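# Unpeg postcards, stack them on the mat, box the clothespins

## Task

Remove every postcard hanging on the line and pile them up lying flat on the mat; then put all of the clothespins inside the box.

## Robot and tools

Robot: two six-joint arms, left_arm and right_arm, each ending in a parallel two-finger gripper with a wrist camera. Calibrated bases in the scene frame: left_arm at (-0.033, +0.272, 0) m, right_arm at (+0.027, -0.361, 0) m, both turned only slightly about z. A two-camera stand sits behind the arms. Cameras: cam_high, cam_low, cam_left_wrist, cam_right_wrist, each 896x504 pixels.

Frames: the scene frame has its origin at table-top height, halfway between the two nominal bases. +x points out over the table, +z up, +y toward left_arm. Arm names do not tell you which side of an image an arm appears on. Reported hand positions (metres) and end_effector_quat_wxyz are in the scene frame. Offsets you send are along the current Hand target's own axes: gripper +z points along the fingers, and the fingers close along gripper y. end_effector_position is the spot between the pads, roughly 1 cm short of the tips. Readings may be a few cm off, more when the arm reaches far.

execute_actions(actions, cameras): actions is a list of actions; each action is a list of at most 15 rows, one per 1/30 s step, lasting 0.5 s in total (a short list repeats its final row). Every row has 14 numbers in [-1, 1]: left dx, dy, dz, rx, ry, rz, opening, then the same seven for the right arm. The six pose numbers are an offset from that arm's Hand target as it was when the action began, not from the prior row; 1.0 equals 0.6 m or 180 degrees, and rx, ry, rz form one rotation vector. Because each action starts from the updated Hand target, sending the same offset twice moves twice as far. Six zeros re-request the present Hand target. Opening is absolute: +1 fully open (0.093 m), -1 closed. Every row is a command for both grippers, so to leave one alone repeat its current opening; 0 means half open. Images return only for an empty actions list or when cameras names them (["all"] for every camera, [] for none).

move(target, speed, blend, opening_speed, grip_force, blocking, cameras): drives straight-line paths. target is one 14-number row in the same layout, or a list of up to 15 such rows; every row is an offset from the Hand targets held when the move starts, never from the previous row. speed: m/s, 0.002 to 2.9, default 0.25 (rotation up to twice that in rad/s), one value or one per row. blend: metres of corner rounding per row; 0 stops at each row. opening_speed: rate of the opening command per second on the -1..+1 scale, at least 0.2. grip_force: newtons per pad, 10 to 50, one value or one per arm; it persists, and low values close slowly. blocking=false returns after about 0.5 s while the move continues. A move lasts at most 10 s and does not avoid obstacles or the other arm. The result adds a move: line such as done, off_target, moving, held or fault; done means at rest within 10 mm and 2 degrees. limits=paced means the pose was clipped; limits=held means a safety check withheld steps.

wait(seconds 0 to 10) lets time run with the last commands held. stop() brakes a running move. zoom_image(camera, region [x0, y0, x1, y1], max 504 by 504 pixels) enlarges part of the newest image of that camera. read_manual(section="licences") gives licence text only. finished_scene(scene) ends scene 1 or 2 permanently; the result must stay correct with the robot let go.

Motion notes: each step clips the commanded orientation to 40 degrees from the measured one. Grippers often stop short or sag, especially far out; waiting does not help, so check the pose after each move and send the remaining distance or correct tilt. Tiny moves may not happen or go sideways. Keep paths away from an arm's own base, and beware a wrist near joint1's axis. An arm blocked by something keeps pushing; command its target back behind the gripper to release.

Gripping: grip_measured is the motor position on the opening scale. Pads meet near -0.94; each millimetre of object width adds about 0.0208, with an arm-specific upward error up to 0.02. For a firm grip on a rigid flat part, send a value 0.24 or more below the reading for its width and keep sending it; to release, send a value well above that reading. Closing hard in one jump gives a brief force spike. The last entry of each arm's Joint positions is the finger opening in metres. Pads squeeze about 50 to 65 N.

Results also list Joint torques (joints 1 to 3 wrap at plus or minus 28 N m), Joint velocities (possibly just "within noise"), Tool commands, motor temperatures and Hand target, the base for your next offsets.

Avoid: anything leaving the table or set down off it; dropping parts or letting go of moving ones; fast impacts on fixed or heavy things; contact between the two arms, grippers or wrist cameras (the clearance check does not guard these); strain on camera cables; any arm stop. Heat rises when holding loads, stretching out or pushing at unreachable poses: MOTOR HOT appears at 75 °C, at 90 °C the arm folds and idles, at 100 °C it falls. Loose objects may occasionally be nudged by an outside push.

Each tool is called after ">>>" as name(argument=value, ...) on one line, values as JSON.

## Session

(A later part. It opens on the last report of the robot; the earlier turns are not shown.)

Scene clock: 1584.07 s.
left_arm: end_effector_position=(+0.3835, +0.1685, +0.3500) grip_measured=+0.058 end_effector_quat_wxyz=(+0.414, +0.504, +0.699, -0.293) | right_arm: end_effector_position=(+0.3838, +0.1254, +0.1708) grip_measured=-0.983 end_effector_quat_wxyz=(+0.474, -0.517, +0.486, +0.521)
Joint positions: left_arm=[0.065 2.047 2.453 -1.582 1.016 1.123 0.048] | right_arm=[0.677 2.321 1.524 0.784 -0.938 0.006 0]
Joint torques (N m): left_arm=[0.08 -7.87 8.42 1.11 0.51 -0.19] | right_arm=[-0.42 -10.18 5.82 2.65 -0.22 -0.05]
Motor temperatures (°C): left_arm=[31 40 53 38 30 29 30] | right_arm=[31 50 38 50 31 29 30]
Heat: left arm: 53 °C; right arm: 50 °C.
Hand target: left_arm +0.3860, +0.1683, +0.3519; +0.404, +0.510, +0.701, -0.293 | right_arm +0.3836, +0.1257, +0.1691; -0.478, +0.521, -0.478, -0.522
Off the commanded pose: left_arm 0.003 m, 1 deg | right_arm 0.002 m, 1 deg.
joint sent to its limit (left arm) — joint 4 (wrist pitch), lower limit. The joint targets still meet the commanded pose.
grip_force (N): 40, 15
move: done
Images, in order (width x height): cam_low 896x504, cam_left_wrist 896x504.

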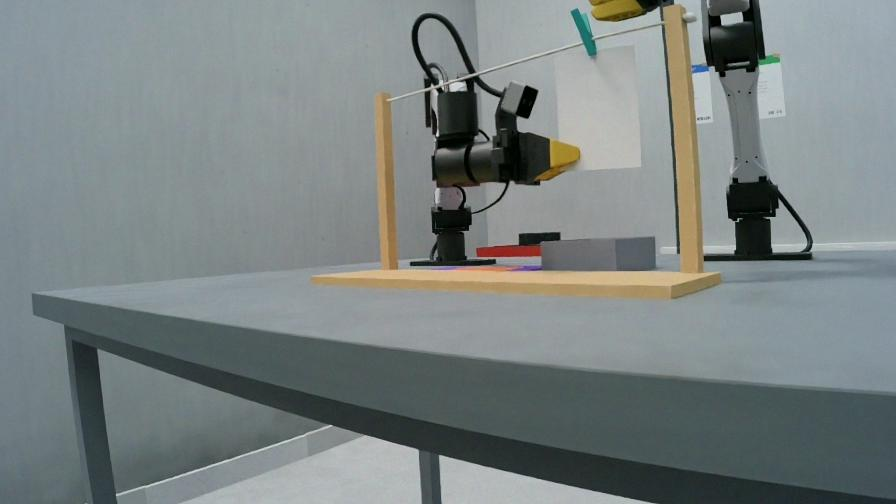

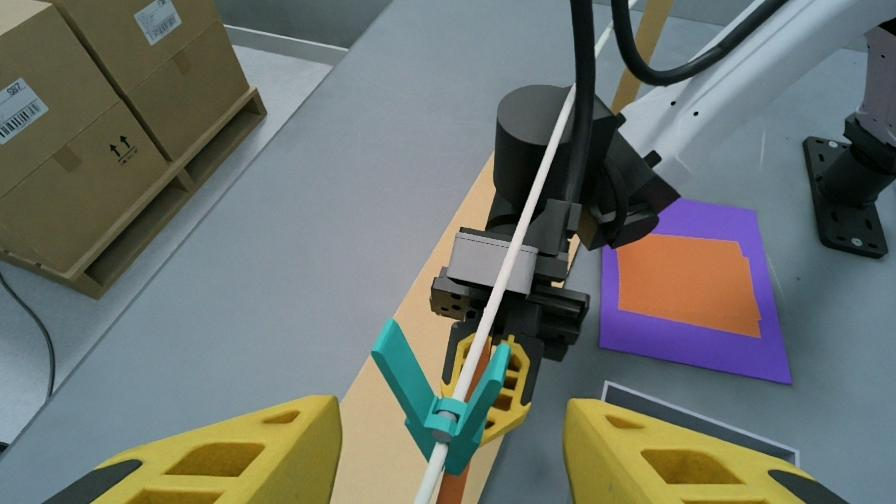

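>>> move(target=[0.004,0.0025,0.0467,0,0,0,0.06,0,0,0,0,0,0,-1], speed=0.05, cameras=["cam_high","cam_low","cam_left_wrist"])

Scene clock: 1606.73 s.
left_arm: end_effector_position=(+0.3928, +0.1471, +0.3383) grip_measured=+0.058 end_effector_quat_wxyz=(+0.407, +0.513, +0.697, -0.294) | right_arm: end_effector_position=(+0.3838, +0.1254, +0.1708) grip_measured=-0.983 end_effector_quat_wxyz=(+0.474, -0.517, +0.486, +0.521)
Joint positions: left_arm=[0.006 2.047 2.398 -1.483 0.99 1.067 0.048] | right_arm=[0.677 2.321 1.524 0.784 -0.938 0.006 0]
Joint torques (N m): left_arm=[0.09 -8.85 5.74 1.33 0.59 -0.16] | right_arm=[-0.4 -10.18 5.82 2.65 -0.22 -0.05]
Heat: left arm: 52 °C; right arm: 50 °C.
Hand target: left_arm +0.3945, +0.1467, +0.3358; +0.404, +0.510, +0.700, -0.293 | right_arm +0.3836, +0.1257, +0.1691; -0.478, +0.521, -0.478, -0.522
Off the commanded pose: left_arm 0.003 m, 1 deg | right_arm 0.002 m, 1 deg.
grip_force (N): 40, 15
move: done
Images, in order (width x height): cam_high 896x504, cam_low 896x504, cam_left_wrist 896x504.

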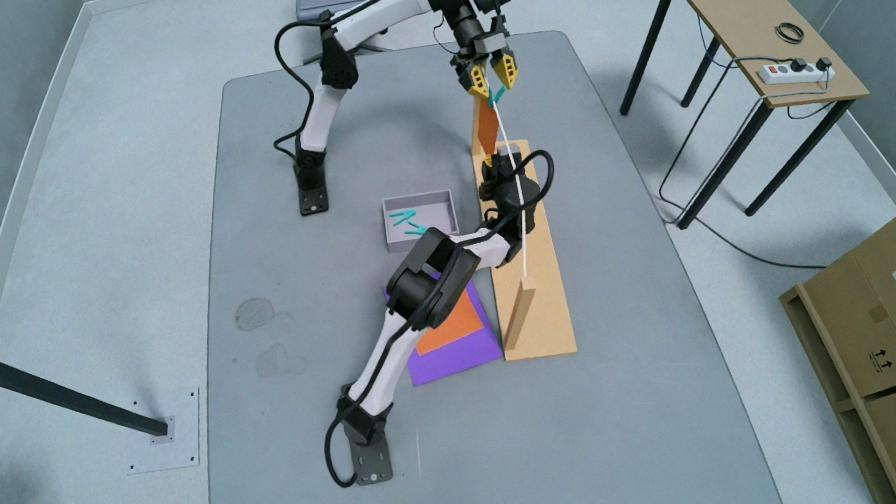

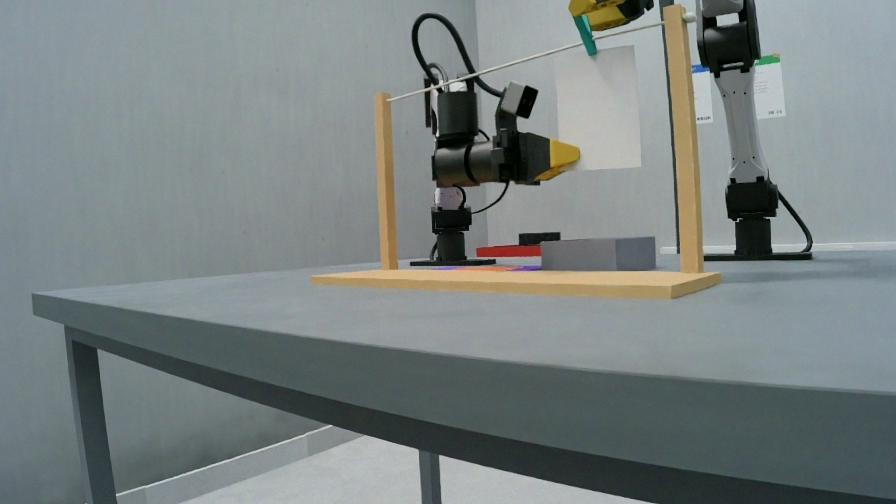

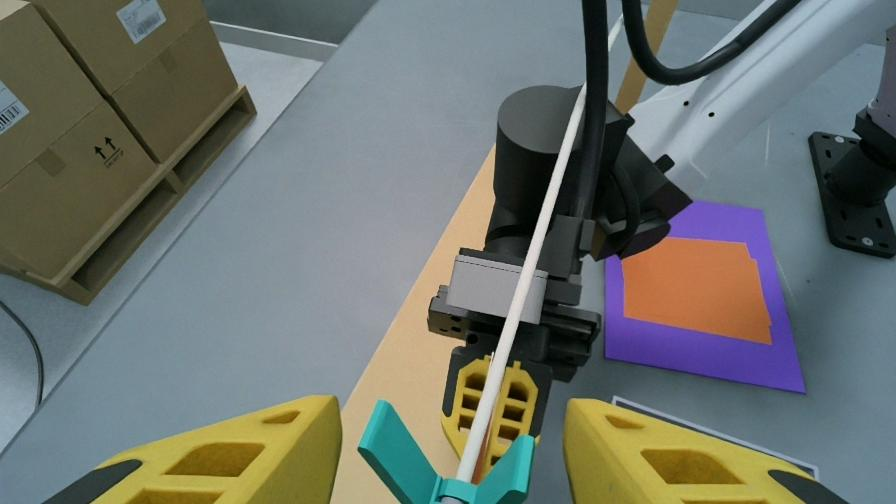

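>>> move(target=[0.004,0,0.002,0,0,0,-1,0,0,0,0,0,0,-1], speed=0.05, opening_speed=1.0, cameras=["cam_high","cam_low","cam_left_wrist","cam_right_wrist"])

Scene clock: 1630.27 s.
left_arm: end_effector_position=(+0.3954, +0.1475, +0.3305) grip_measured=-0.671 end_effector_quat_wxyz=(+0.402, +0.511, +0.700, -0.296) | right_arm: end_effector_position=(+0.3838, +0.1254, +0.1708) grip_measured=-0.983 end_effector_quat_wxyz=(+0.474, -0.517, +0.486, +0.521)
Joint positions: left_arm=[0.006 2.047 2.367 -1.464 0.987 1.066 0.013] | right_arm=[0.677 2.321 1.524 0.784 -0.938 0.006 0]
Joint torques (N m): left_arm=[0.08 -9.88 5.98 1.31 0.58 -0.17] | right_arm=[-0.4 -10.18 5.81 2.65 -0.22 -0.05]
Heat: left arm: 51 °C; right arm: 50 °C.
Hand target: left_arm +0.3945, +0.1469, +0.3331; +0.404, +0.510, +0.700, -0.293 | right_arm +0.3836, +0.1257, +0.1691; -0.478, +0.521, -0.478, -0.522
Off the commanded pose: left_arm 0.003 m, 0 deg | right_arm 0.002 m, 1 deg.
grip_force (N): 40, 15
move: done

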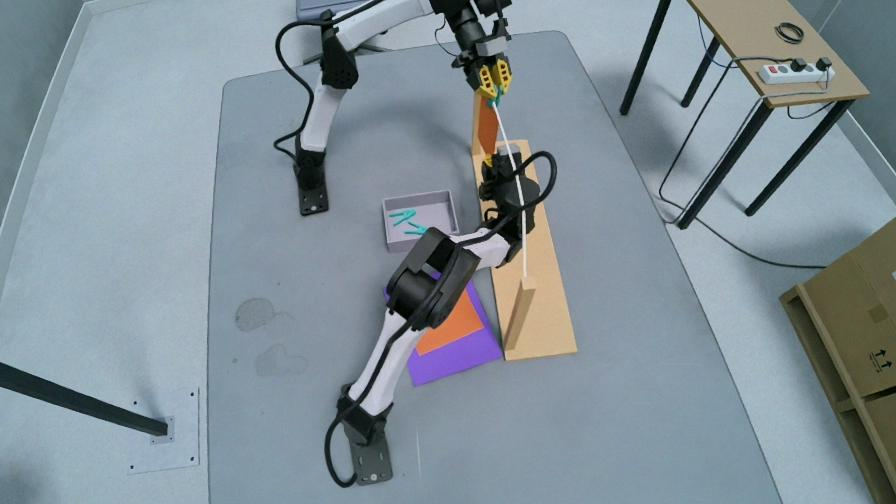

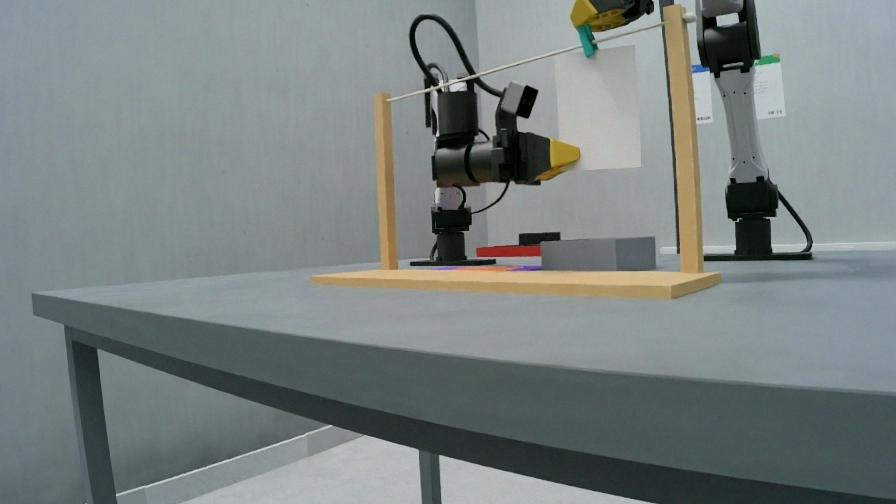

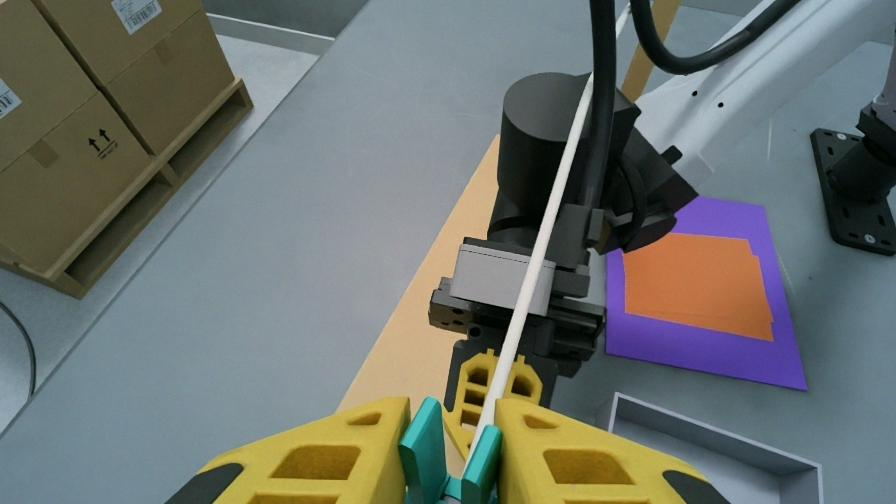

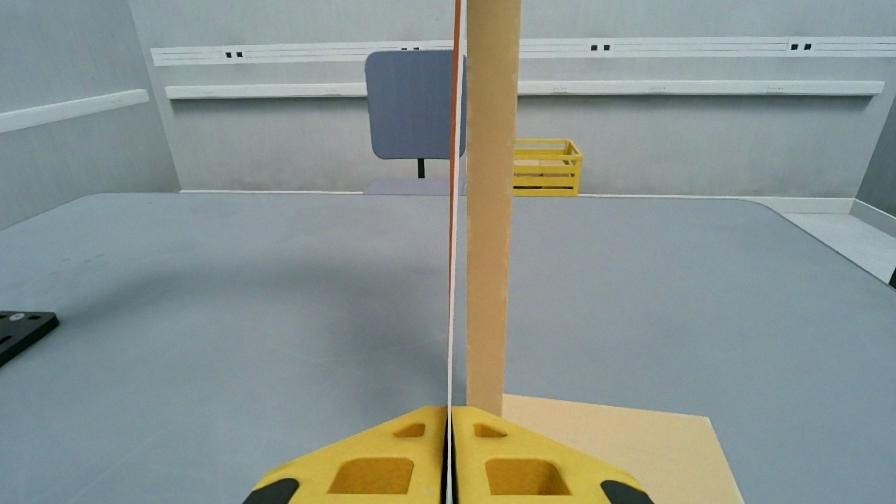

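>>> move(target=[-0.036,0,-0.0208,0,0,0,-1,0,0,0,0,0,0,-1], speed=0.05, cameras=["cam_low","cam_left_wrist"])

Scene clock: 1637.40 s.
left_arm: end_effector_position=(+0.3934, +0.1475, +0.3575) grip_measured=-0.680 end_effector_quat_wxyz=(+0.414, +0.509, +0.697, -0.289) | right_arm: end_effector_position=(+0.3838, +0.1254, +0.1708) grip_measured=-0.983 end_effector_quat_wxyz=(+0.474, -0.517, +0.486, +0.521)
Joint positions: left_arm=[0.006 2.109 2.586 -1.573 0.987 1.039 0.013] | right_arm=[0.677 2.321 1.524 0.784 -0.938 0.006 0]
Joint torques (N m): left_arm=[0.2 -7.95 8.06 1.22 0.58 -0.18] | right_arm=[-0.4 -10.18 5.82 2.65 -0.23 -0.05]
Heat: left arm: 50 °C; right arm: 51 °C.
Hand target: left_arm +0.3945, +0.1468, +0.3580; +0.404, +0.510, +0.700, -0.293 | right_arm +0.3836, +0.1257, +0.1691; -0.478, +0.521, -0.478, -0.522
Off the commanded pose: left_arm 0.001 m, 1 deg | right_arm 0.002 m, 1 deg.
joint sent to its limit (left arm) — joint 4 (wrist pitch), lower limit. The joint targets still meet the commanded pose.
grip_force (N): 40, 15
move: done
Images, in order (width x height): cam_low 896x504, cam_left_wrist 896x504.

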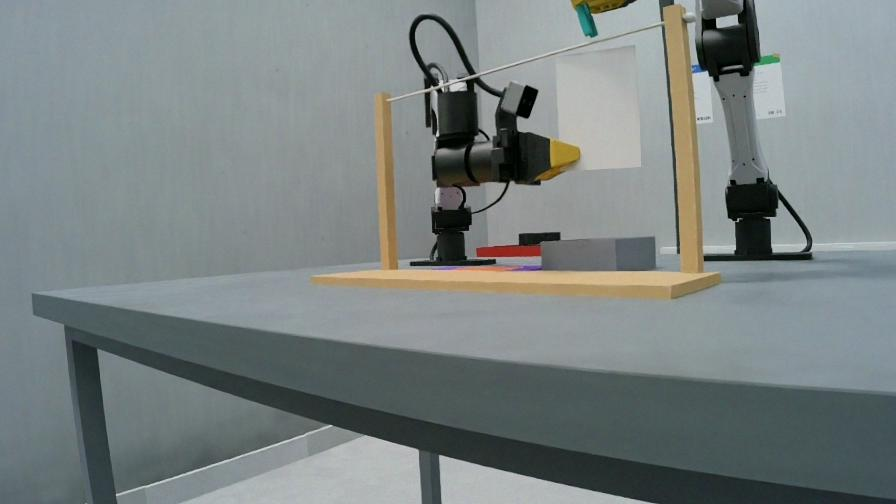

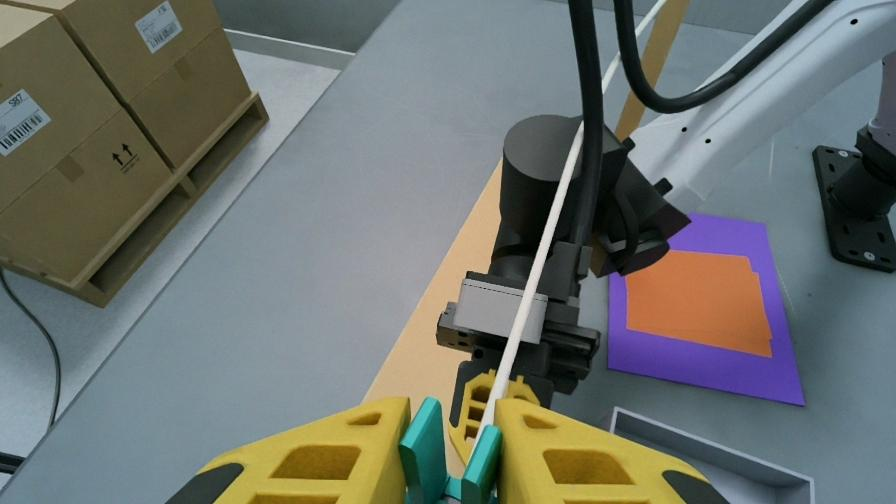

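>>> move(target=[[-0.0722,0,-0.0417,0,0,0,-1,0,0,0,0,0,0,-1],[-0.0433,-0.136,-0.116,0,0,0,-1,0,0,0,0,0,0,-1]], speed=0.1, blend=0.01, cameras=["all"])

Scene clock: 1645.97 s.
left_arm: end_effector_position=(+0.3070, +0.1662, +0.4106) grip_measured=-0.680 end_effector_quat_wxyz=(+0.441, +0.474, +0.709, -0.281) | right_arm: end_effector_position=(+0.3838, +0.1254, +0.1708) grip_measured=-0.983 end_effector_quat_wxyz=(+0.474, -0.517, +0.486, +0.521)
Joint positions: left_arm=[0.081 1.743 2.282 -1.583 1.018 0.993 0.013] | right_arm=[0.677 2.321 1.524 0.784 -0.938 0.006 0]
Joint torques (N m): left_arm=[0.85 -7.13 4.98 1.36 0.71 0.17] | right_arm=[-0.42 -10.18 5.81 2.64 -0.22 -0.05]
Heat: left arm: 51 °C; right arm: 51 °C.
Hand target: left_arm +0.3022, +0.1667, +0.4153; +0.404, +0.510, +0.701, -0.293 | right_arm +0.3836, +0.1257, +0.1691; -0.478, +0.521, -0.478, -0.522
Off the commanded pose: left_arm 0.007 m, 6 deg | right_arm 0.002 m, 1 deg.
joint read past its limit (left arm) — joint 4 (wrist pitch), lower limit.
joint sent to its limit (left arm) — joint 4 (wrist pitch), lower limit. The joint targets are off in orientation, not in position.
grip_force (N): 40, 15
move: off_target (left_arm)

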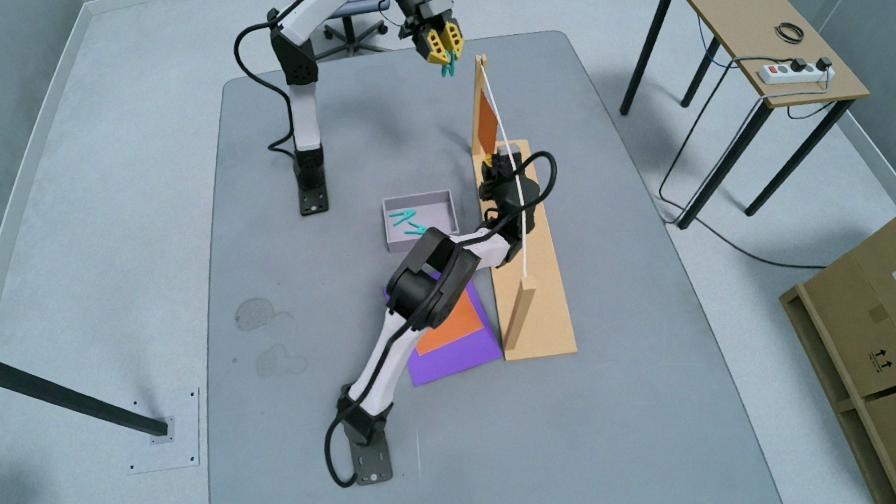

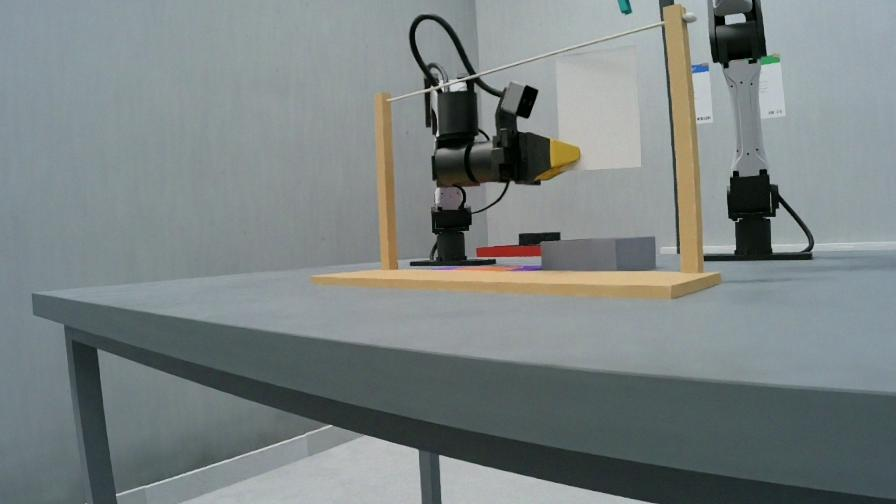

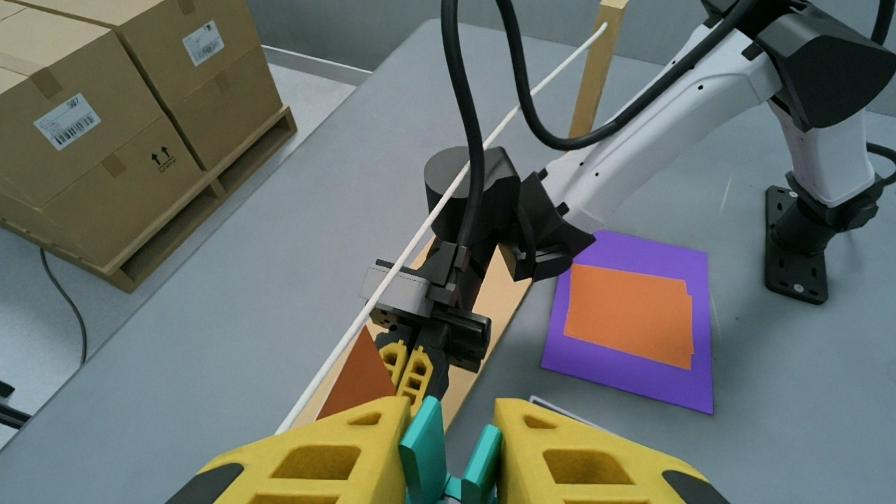

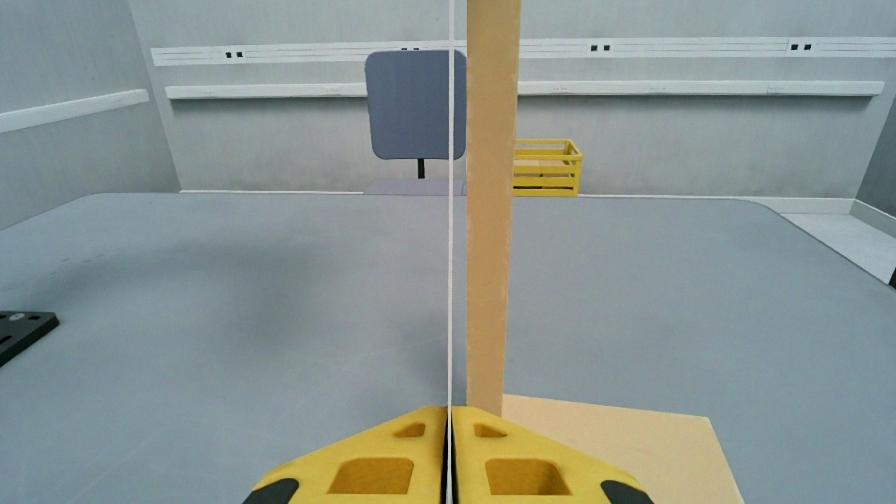

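>>> move(target=[0,0,0,0,0,0,-1,0,0.1494,0.013,0,0,0,-1], speed=0.08, cameras=["all"])

Scene clock: 1674.27 s.
left_arm: end_effector_position=(+0.3070, +0.1662, +0.4106) grip_measured=-0.680 end_effector_quat_wxyz=(+0.441, +0.474, +0.708, -0.281) | right_arm: end_effector_position=(+0.2942, +0.1275, +0.1523) grip_measured=-0.983 end_effector_quat_wxyz=(-0.457, +0.523, -0.491, -0.526)
Joint positions: left_arm=[0.081 1.743 2.282 -1.583 1.018 0.993 0.013] | right_arm=[0.813 2.171 1.187 0.941 -0.825 0.006 0]
Joint torques (N m): left_arm=[0.79 -7.25 5.04 1.29 0.76 0.2] | right_arm=[-0.13 -12.25 4.16 2.75 0.05 -0.04]
Heat: left arm: 49 °C; right arm: 52 °C.
Hand target: left_arm +0.3022, +0.1667, +0.4153; +0.404, +0.510, +0.701, -0.293 | right_arm +0.2937, +0.1256, +0.1693; -0.478, +0.521, -0.478, -0.522
Off the commanded pose: left_arm 0.007 m, 6 deg | right_arm 0.017 m, 3 deg.
joint read past its limit (left arm) — joint 4 (wrist pitch), lower limit.
joint sent to its limit (left arm) — joint 4 (wrist pitch), lower limit. The joint targets are off in orientation, not in position.
grip_force (N): 40, 15
move: off_target (left_arm, right_arm)

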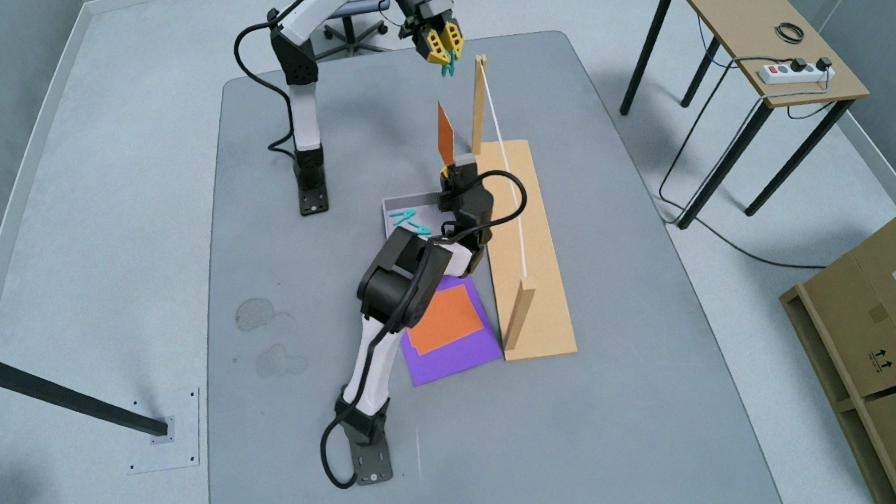

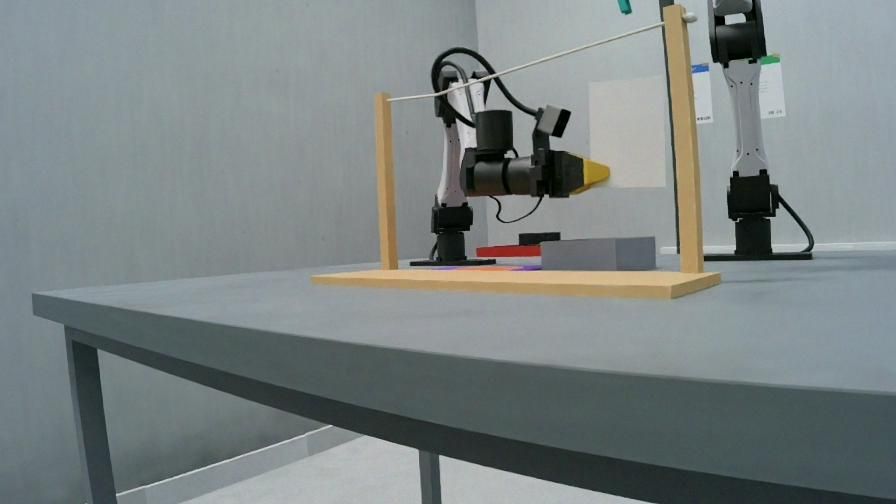

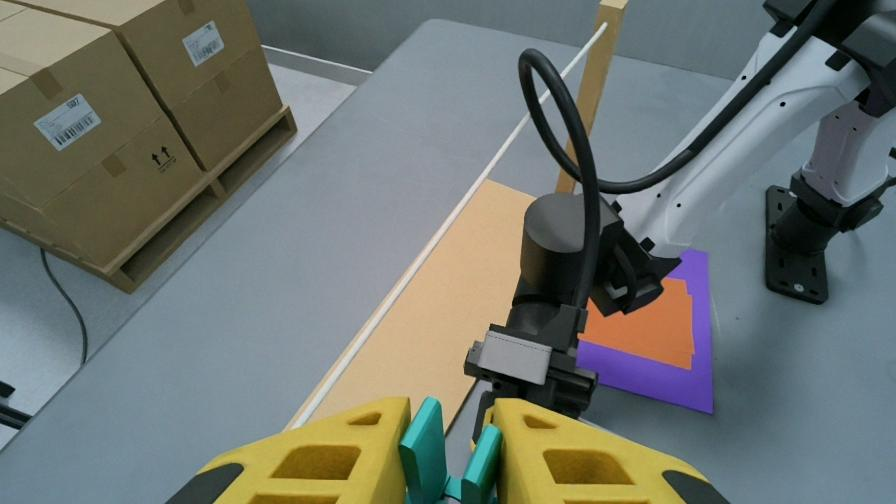

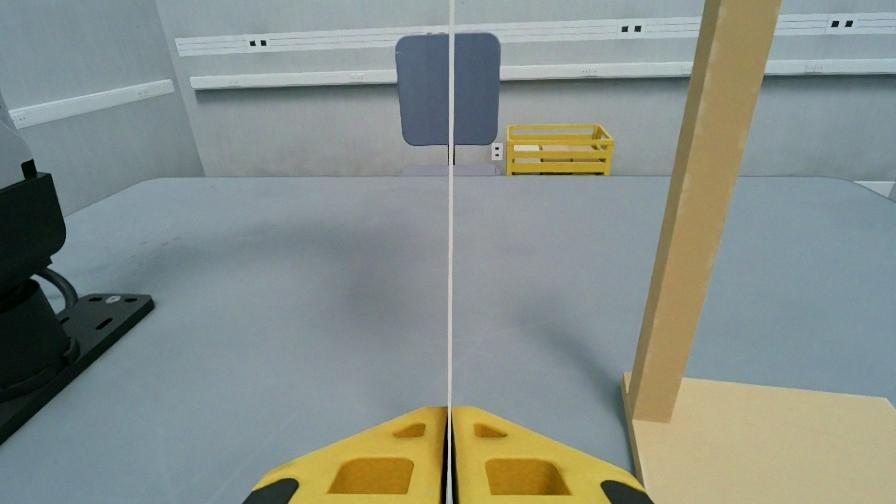

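>>> move(target=[0,0,0,0,0,0,-1,-0.0262,0.1408,-0.1978,0,0,0,-1], speed=0.12, cameras=["cam_high","cam_low"])

Scene clock: 1688.17 s.
left_arm: end_effector_position=(+0.3070, +0.1662, +0.4106) grip_measured=-0.680 end_effector_quat_wxyz=(+0.441, +0.474, +0.708, -0.281) | right_arm: end_effector_position=(+0.2219, +0.0039, +0.1766) grip_measured=-0.983 end_effector_quat_wxyz=(+0.466, -0.519, +0.491, +0.522)
Joint positions: left_arm=[0.081 1.743 2.282 -1.583 1.018 0.993 0.013] | right_arm=[0.723 1.688 0.575 1.079 -0.896 0.004 0]
Joint torques (N m): left_arm=[0.76 -7.38 5.12 1.39 0.75 0.18] | right_arm=[-0.88 -7.3 3.74 2.69 -0.23 -0.03]
Heat: left arm: 49 °C; right arm: 54 °C.
Hand target: left_arm +0.3022, +0.1667, +0.4153; +0.404, +0.510, +0.701, -0.293 | right_arm +0.2199, +0.0000, +0.1849; -0.478, +0.521, -0.478, -0.522
Off the commanded pose: left_arm 0.007 m, 6 deg | right_arm 0.010 m, 2 deg.
joint read past its limit (left arm) — joint 4 (wrist pitch), lower limit.
joint sent to its limit (left arm) — joint 4 (wrist pitch), lower limit. The joint targets are off in orientation, not in position.
grip_force (N): 40, 15
move: off_target (left_arm)
Images, in order (width x height): cam_high 896x504, cam_low 896x504.

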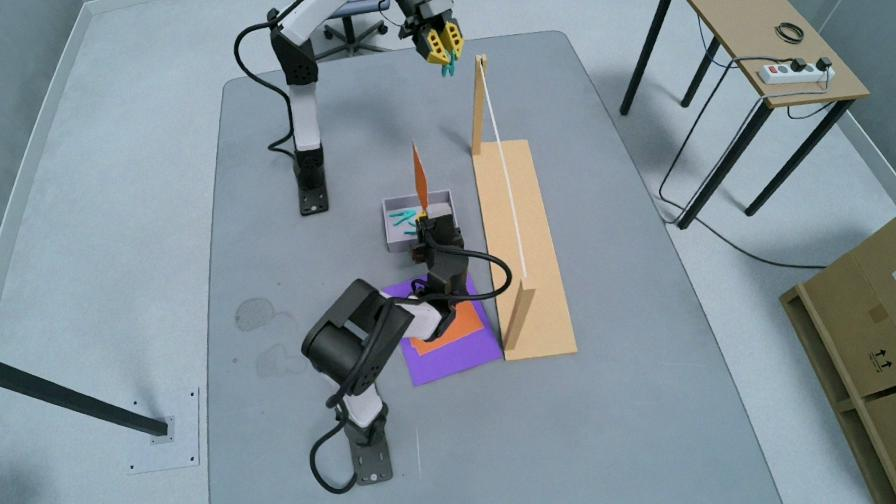

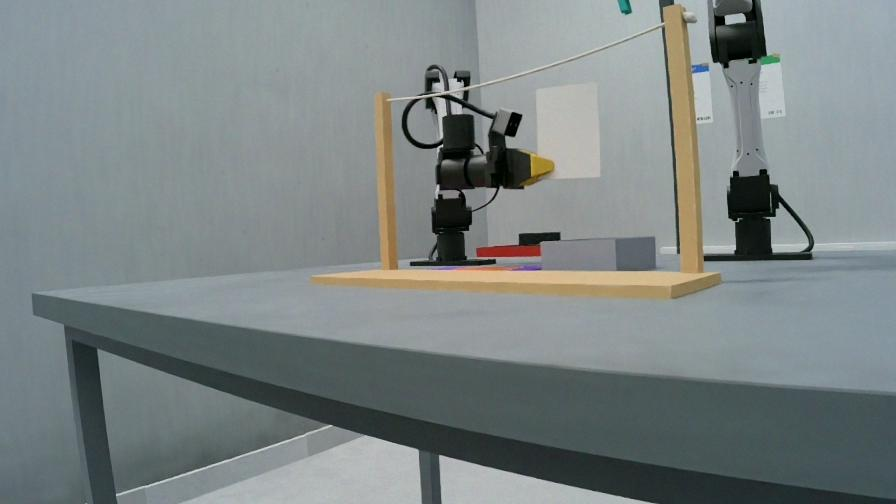

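>>> move(target=[0,0,0,0,0,0,-1,0.0748,0.0895,-0.2967,0.0698,0.0611,0.4974,-1], speed=0.15, cameras=["all"])

Scene clock: 1711.60 s.
left_arm: end_effector_position=(+0.3070, +0.1662, +0.4106) grip_measured=-0.680 end_effector_quat_wxyz=(+0.441, +0.474, +0.708, -0.281) | right_arm: end_effector_position=(+0.1754, -0.1821, +0.1318) grip_measured=-0.983 end_effector_quat_wxyz=(-0.032, -0.019, +0.798, +0.602)
Joint positions: left_arm=[0.081 1.743 2.282 -1.583 1.018 0.993 0.013] | right_arm=[0.075 1.205 0.52 -0.775 -1.292 0.144 0]
Joint torques (N m): left_arm=[0.68 -7.39 5.01 1.29 0.71 0.16] | right_arm=[-0.91 -1.63 7.01 0.67 -0.96 -0.21]
Motor temperatures (°C): left_arm=[31 41 48 39 30 29 32] | right_arm=[31 49 37 48 31 29 30]
Heat: left arm: 48 °C; right arm: 49 °C.
Hand target: left_arm +0.3022, +0.1667, +0.4153; +0.404, +0.510, +0.701, -0.293 | right_arm +0.1817, -0.1819, +0.1400; -0.021, -0.028, +0.793, +0.608
Off the commanded pose: left_arm 0.007 m, 6 deg | right_arm 0.010 m, 2 deg.
joint read past its limit (left arm) — joint 4 (wrist pitch), lower limit.
joint sent to its limit (left arm) — joint 4 (wrist pitch), lower limit. The joint targets are off in orientation, not in position.
grip_force (N): 40, 15
move: off_target (left_arm)

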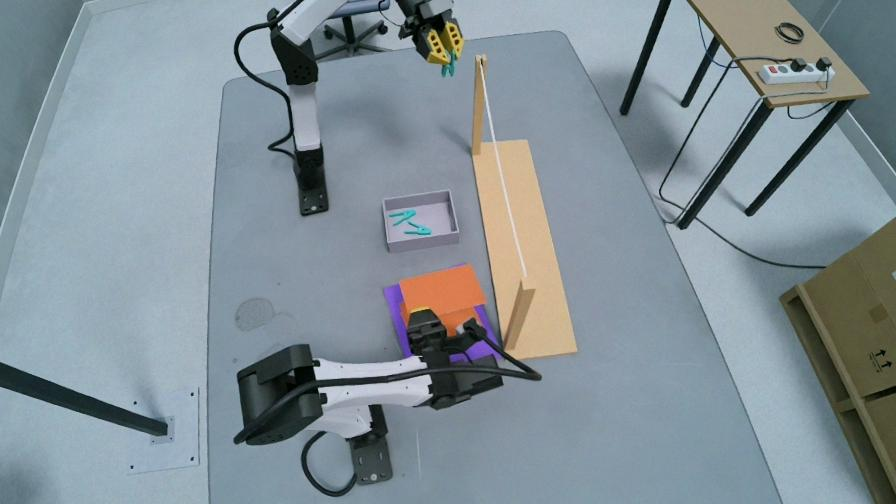

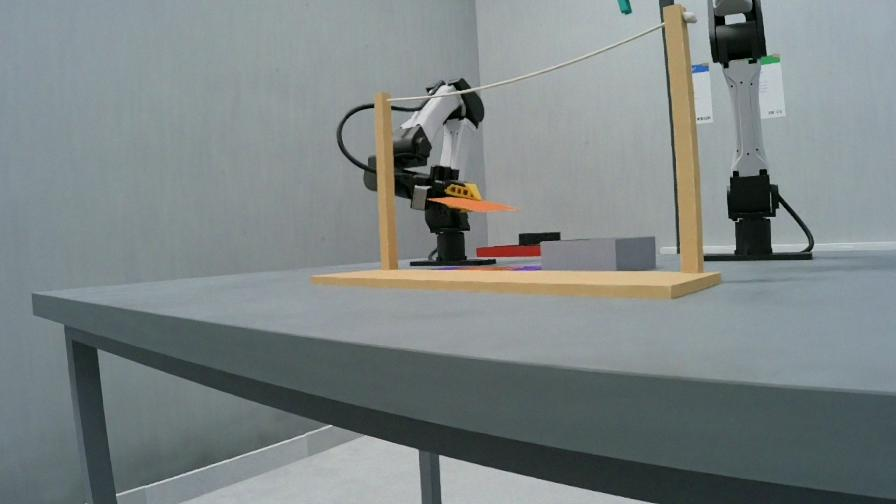

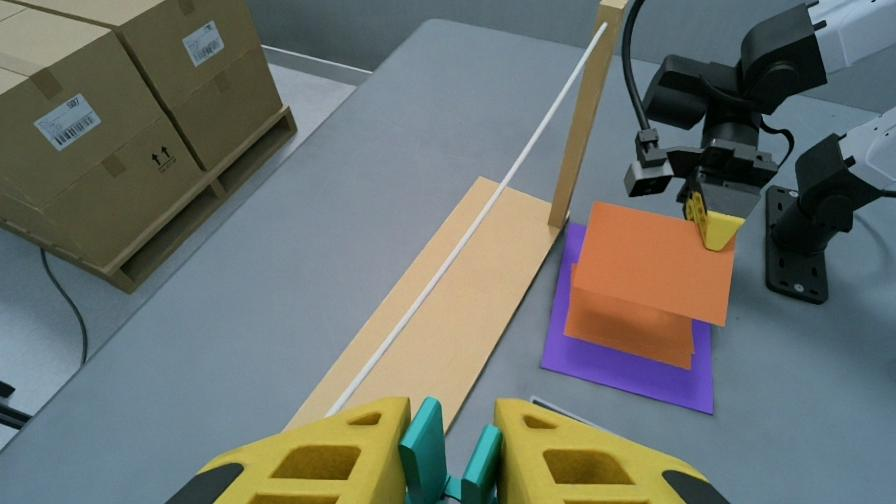

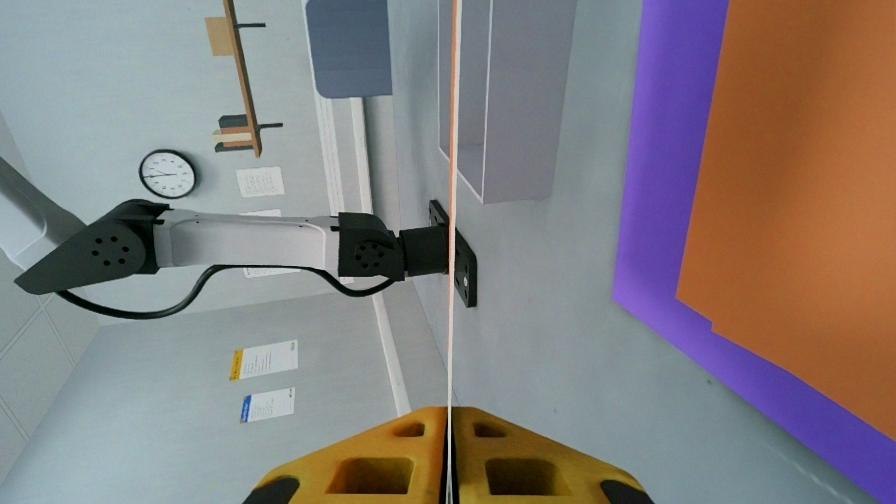

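>>> move(target=[0,0,0,0,0,0,-1,-0.0043,-0.096,0.041,0,0,0,-1], speed=0.08, cameras=["all"])

Scene clock: 1730.77 s.
left_arm: end_effector_position=(+0.3070, +0.1662, +0.4106) grip_measured=-0.680 end_effector_quat_wxyz=(+0.441, +0.474, +0.708, -0.281) | right_arm: end_effector_position=(+0.1851, -0.1743, +0.0769) grip_measured=-0.983 end_effector_quat_wxyz=(-0.029, -0.018, +0.795, +0.605)
Joint positions: left_arm=[0.081 1.743 2.282 -1.583 1.018 0.993 0.013] | right_arm=[0.112 1.401 0.361 -0.262 -1.292 0.305 0]
Joint torques (N m): left_arm=[0.57 -7.32 5.12 1.39 0.78 0.17] | right_arm=[0.35 -3.59 3.29 1.28 -0.82 -0.08]
Heat: left arm: 48 °C; right arm: 46 °C.
Hand target: left_arm +0.3022, +0.1667, +0.4153; +0.404, +0.510, +0.701, -0.293 | right_arm +0.1837, -0.1729, +0.0781; -0.021, -0.028, +0.793, +0.608
Off the commanded pose: left_arm 0.007 m, 6 deg | right_arm 0.002 m, 1 deg.
joint read past its limit (left arm) — joint 4 (wrist pitch), lower limit.
joint sent to its limit (left arm) — joint 4 (wrist pitch), lower limit. The joint targets are off in orientation, not in position.
grip_force (N): 40, 15
move: off_target (left_arm)

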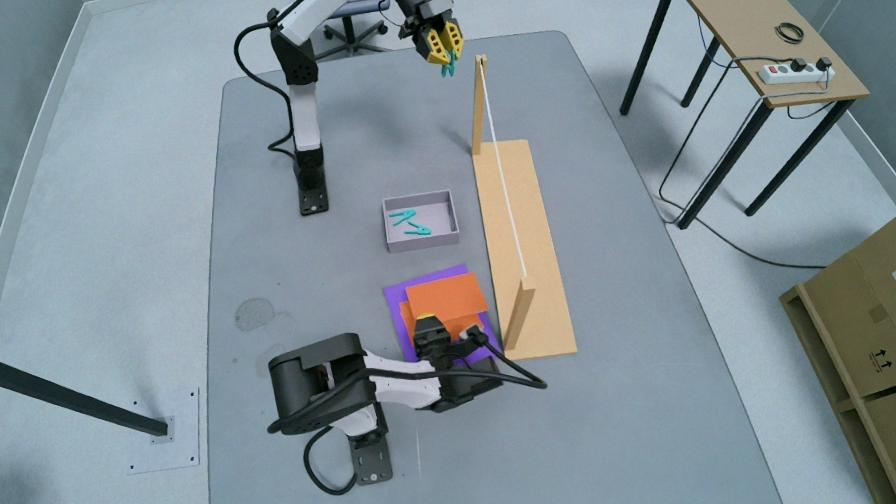

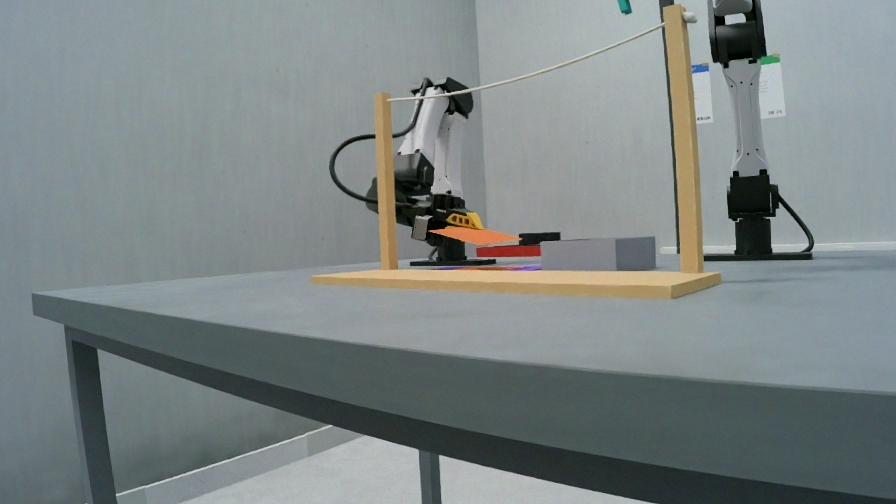

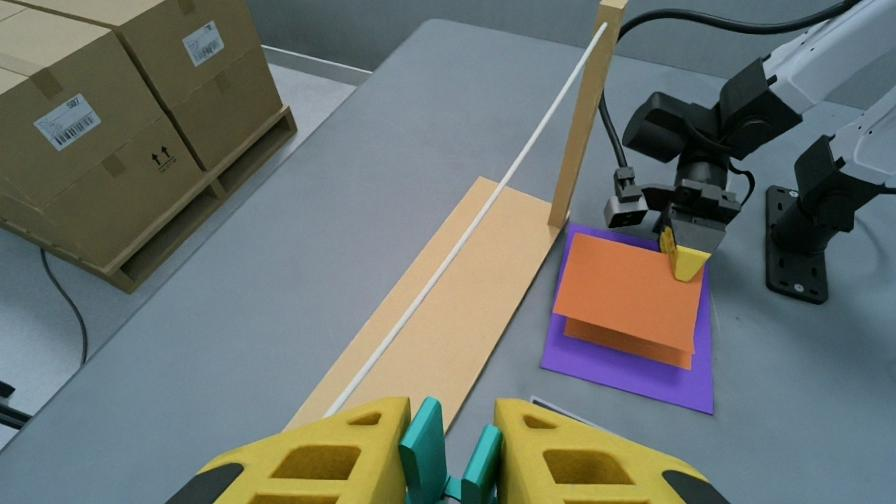

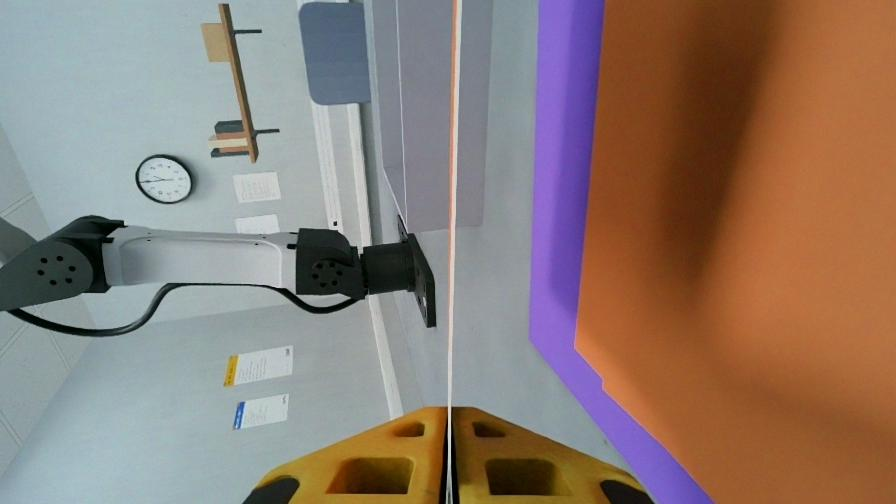

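>>> move(target=[0,0,0,0,0,0,-1,0.0146,-0.0603,0.0005,0,0,0,-1], speed=0.05, cameras=["all"])

Scene clock: 1756.13 s.
left_arm: end_effector_position=(+0.3070, +0.1662, +0.4106) grip_measured=-0.680 end_effector_quat_wxyz=(+0.441, +0.474, +0.708, -0.281) | right_arm: end_effector_position=(+0.1738, -0.1823, +0.0419) grip_measured=-0.983 end_effector_quat_wxyz=(-0.033, -0.019, +0.798, +0.602)
Joint positions: left_arm=[0.081 1.743 2.282 -1.583 1.018 0.993 0.013] | right_arm=[0.075 1.577 0.31 -0.196 -1.292 0.142 0]
Joint torques (N m): left_arm=[0.59 -7.3 5.23 1.36 0.73 0.22] | right_arm=[-0.95 -2.61 2.61 1 -0.95 -0.26]
Motor temperatures (°C): left_arm=[31 41 47 39 30 29 32] | right_arm=[31 44 36 42 31 29 30]
Heat: left arm: 47 °C; right arm: 44 °C.
Hand target: left_arm +0.3022, +0.1667, +0.4153; +0.404, +0.510, +0.701, -0.293 | right_arm +0.1755, -0.1826, +0.0430; -0.021, -0.028, +0.793, +0.608
Off the commanded pose: left_arm 0.007 m, 6 deg | right_arm 0.002 m, 2 deg.
joint read past its limit (left arm) — joint 4 (wrist pitch), lower limit.
joint sent to its limit (left arm) — joint 4 (wrist pitch), lower limit. The joint targets are off in orientation, not in position.
grip_force (N): 40, 15
move: off_target (left_arm)

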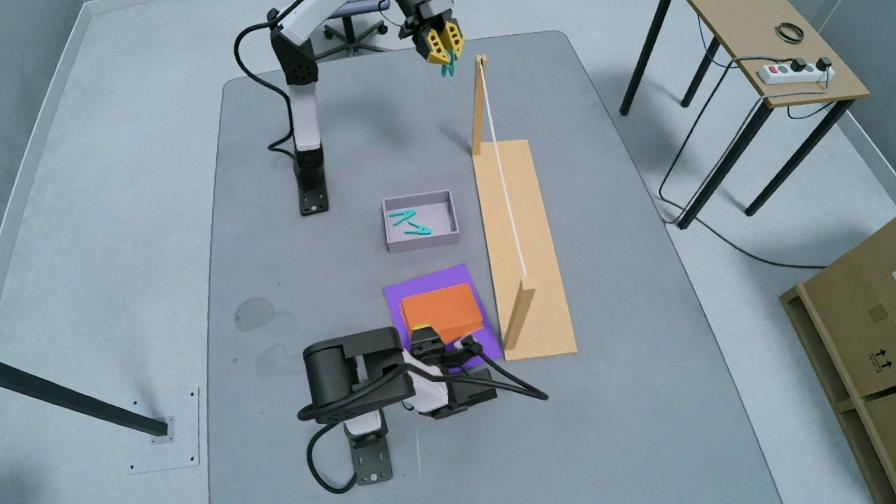

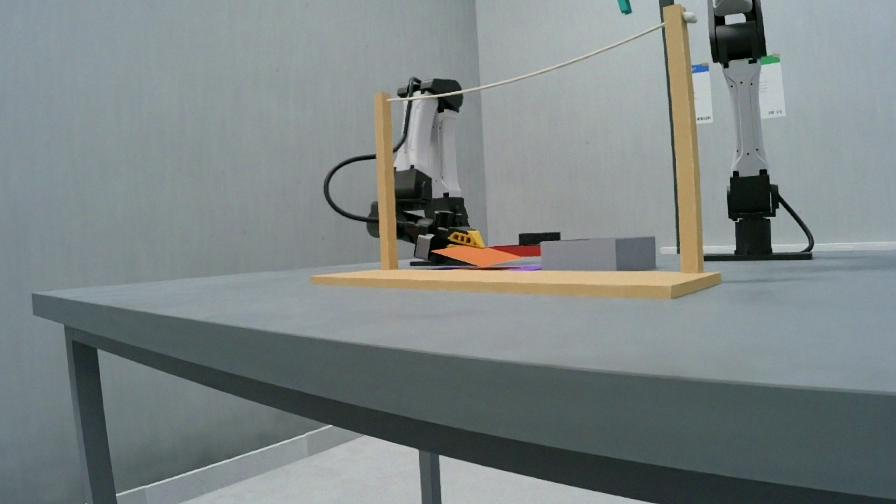

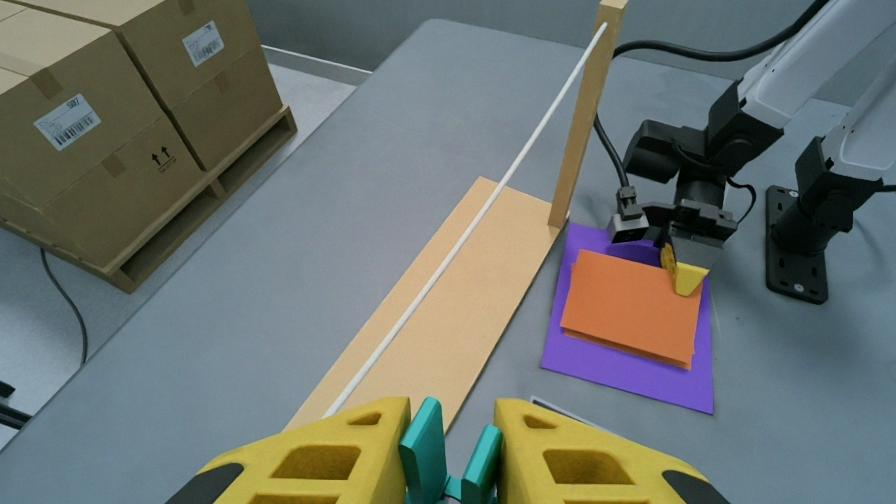

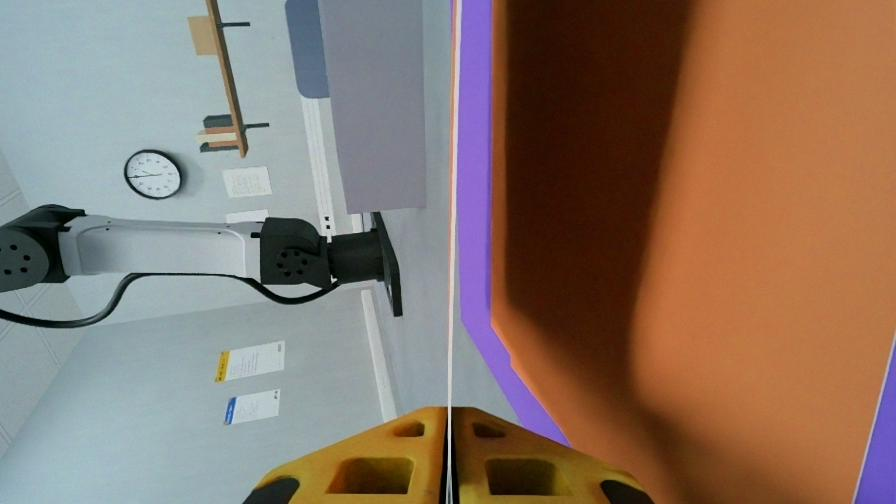

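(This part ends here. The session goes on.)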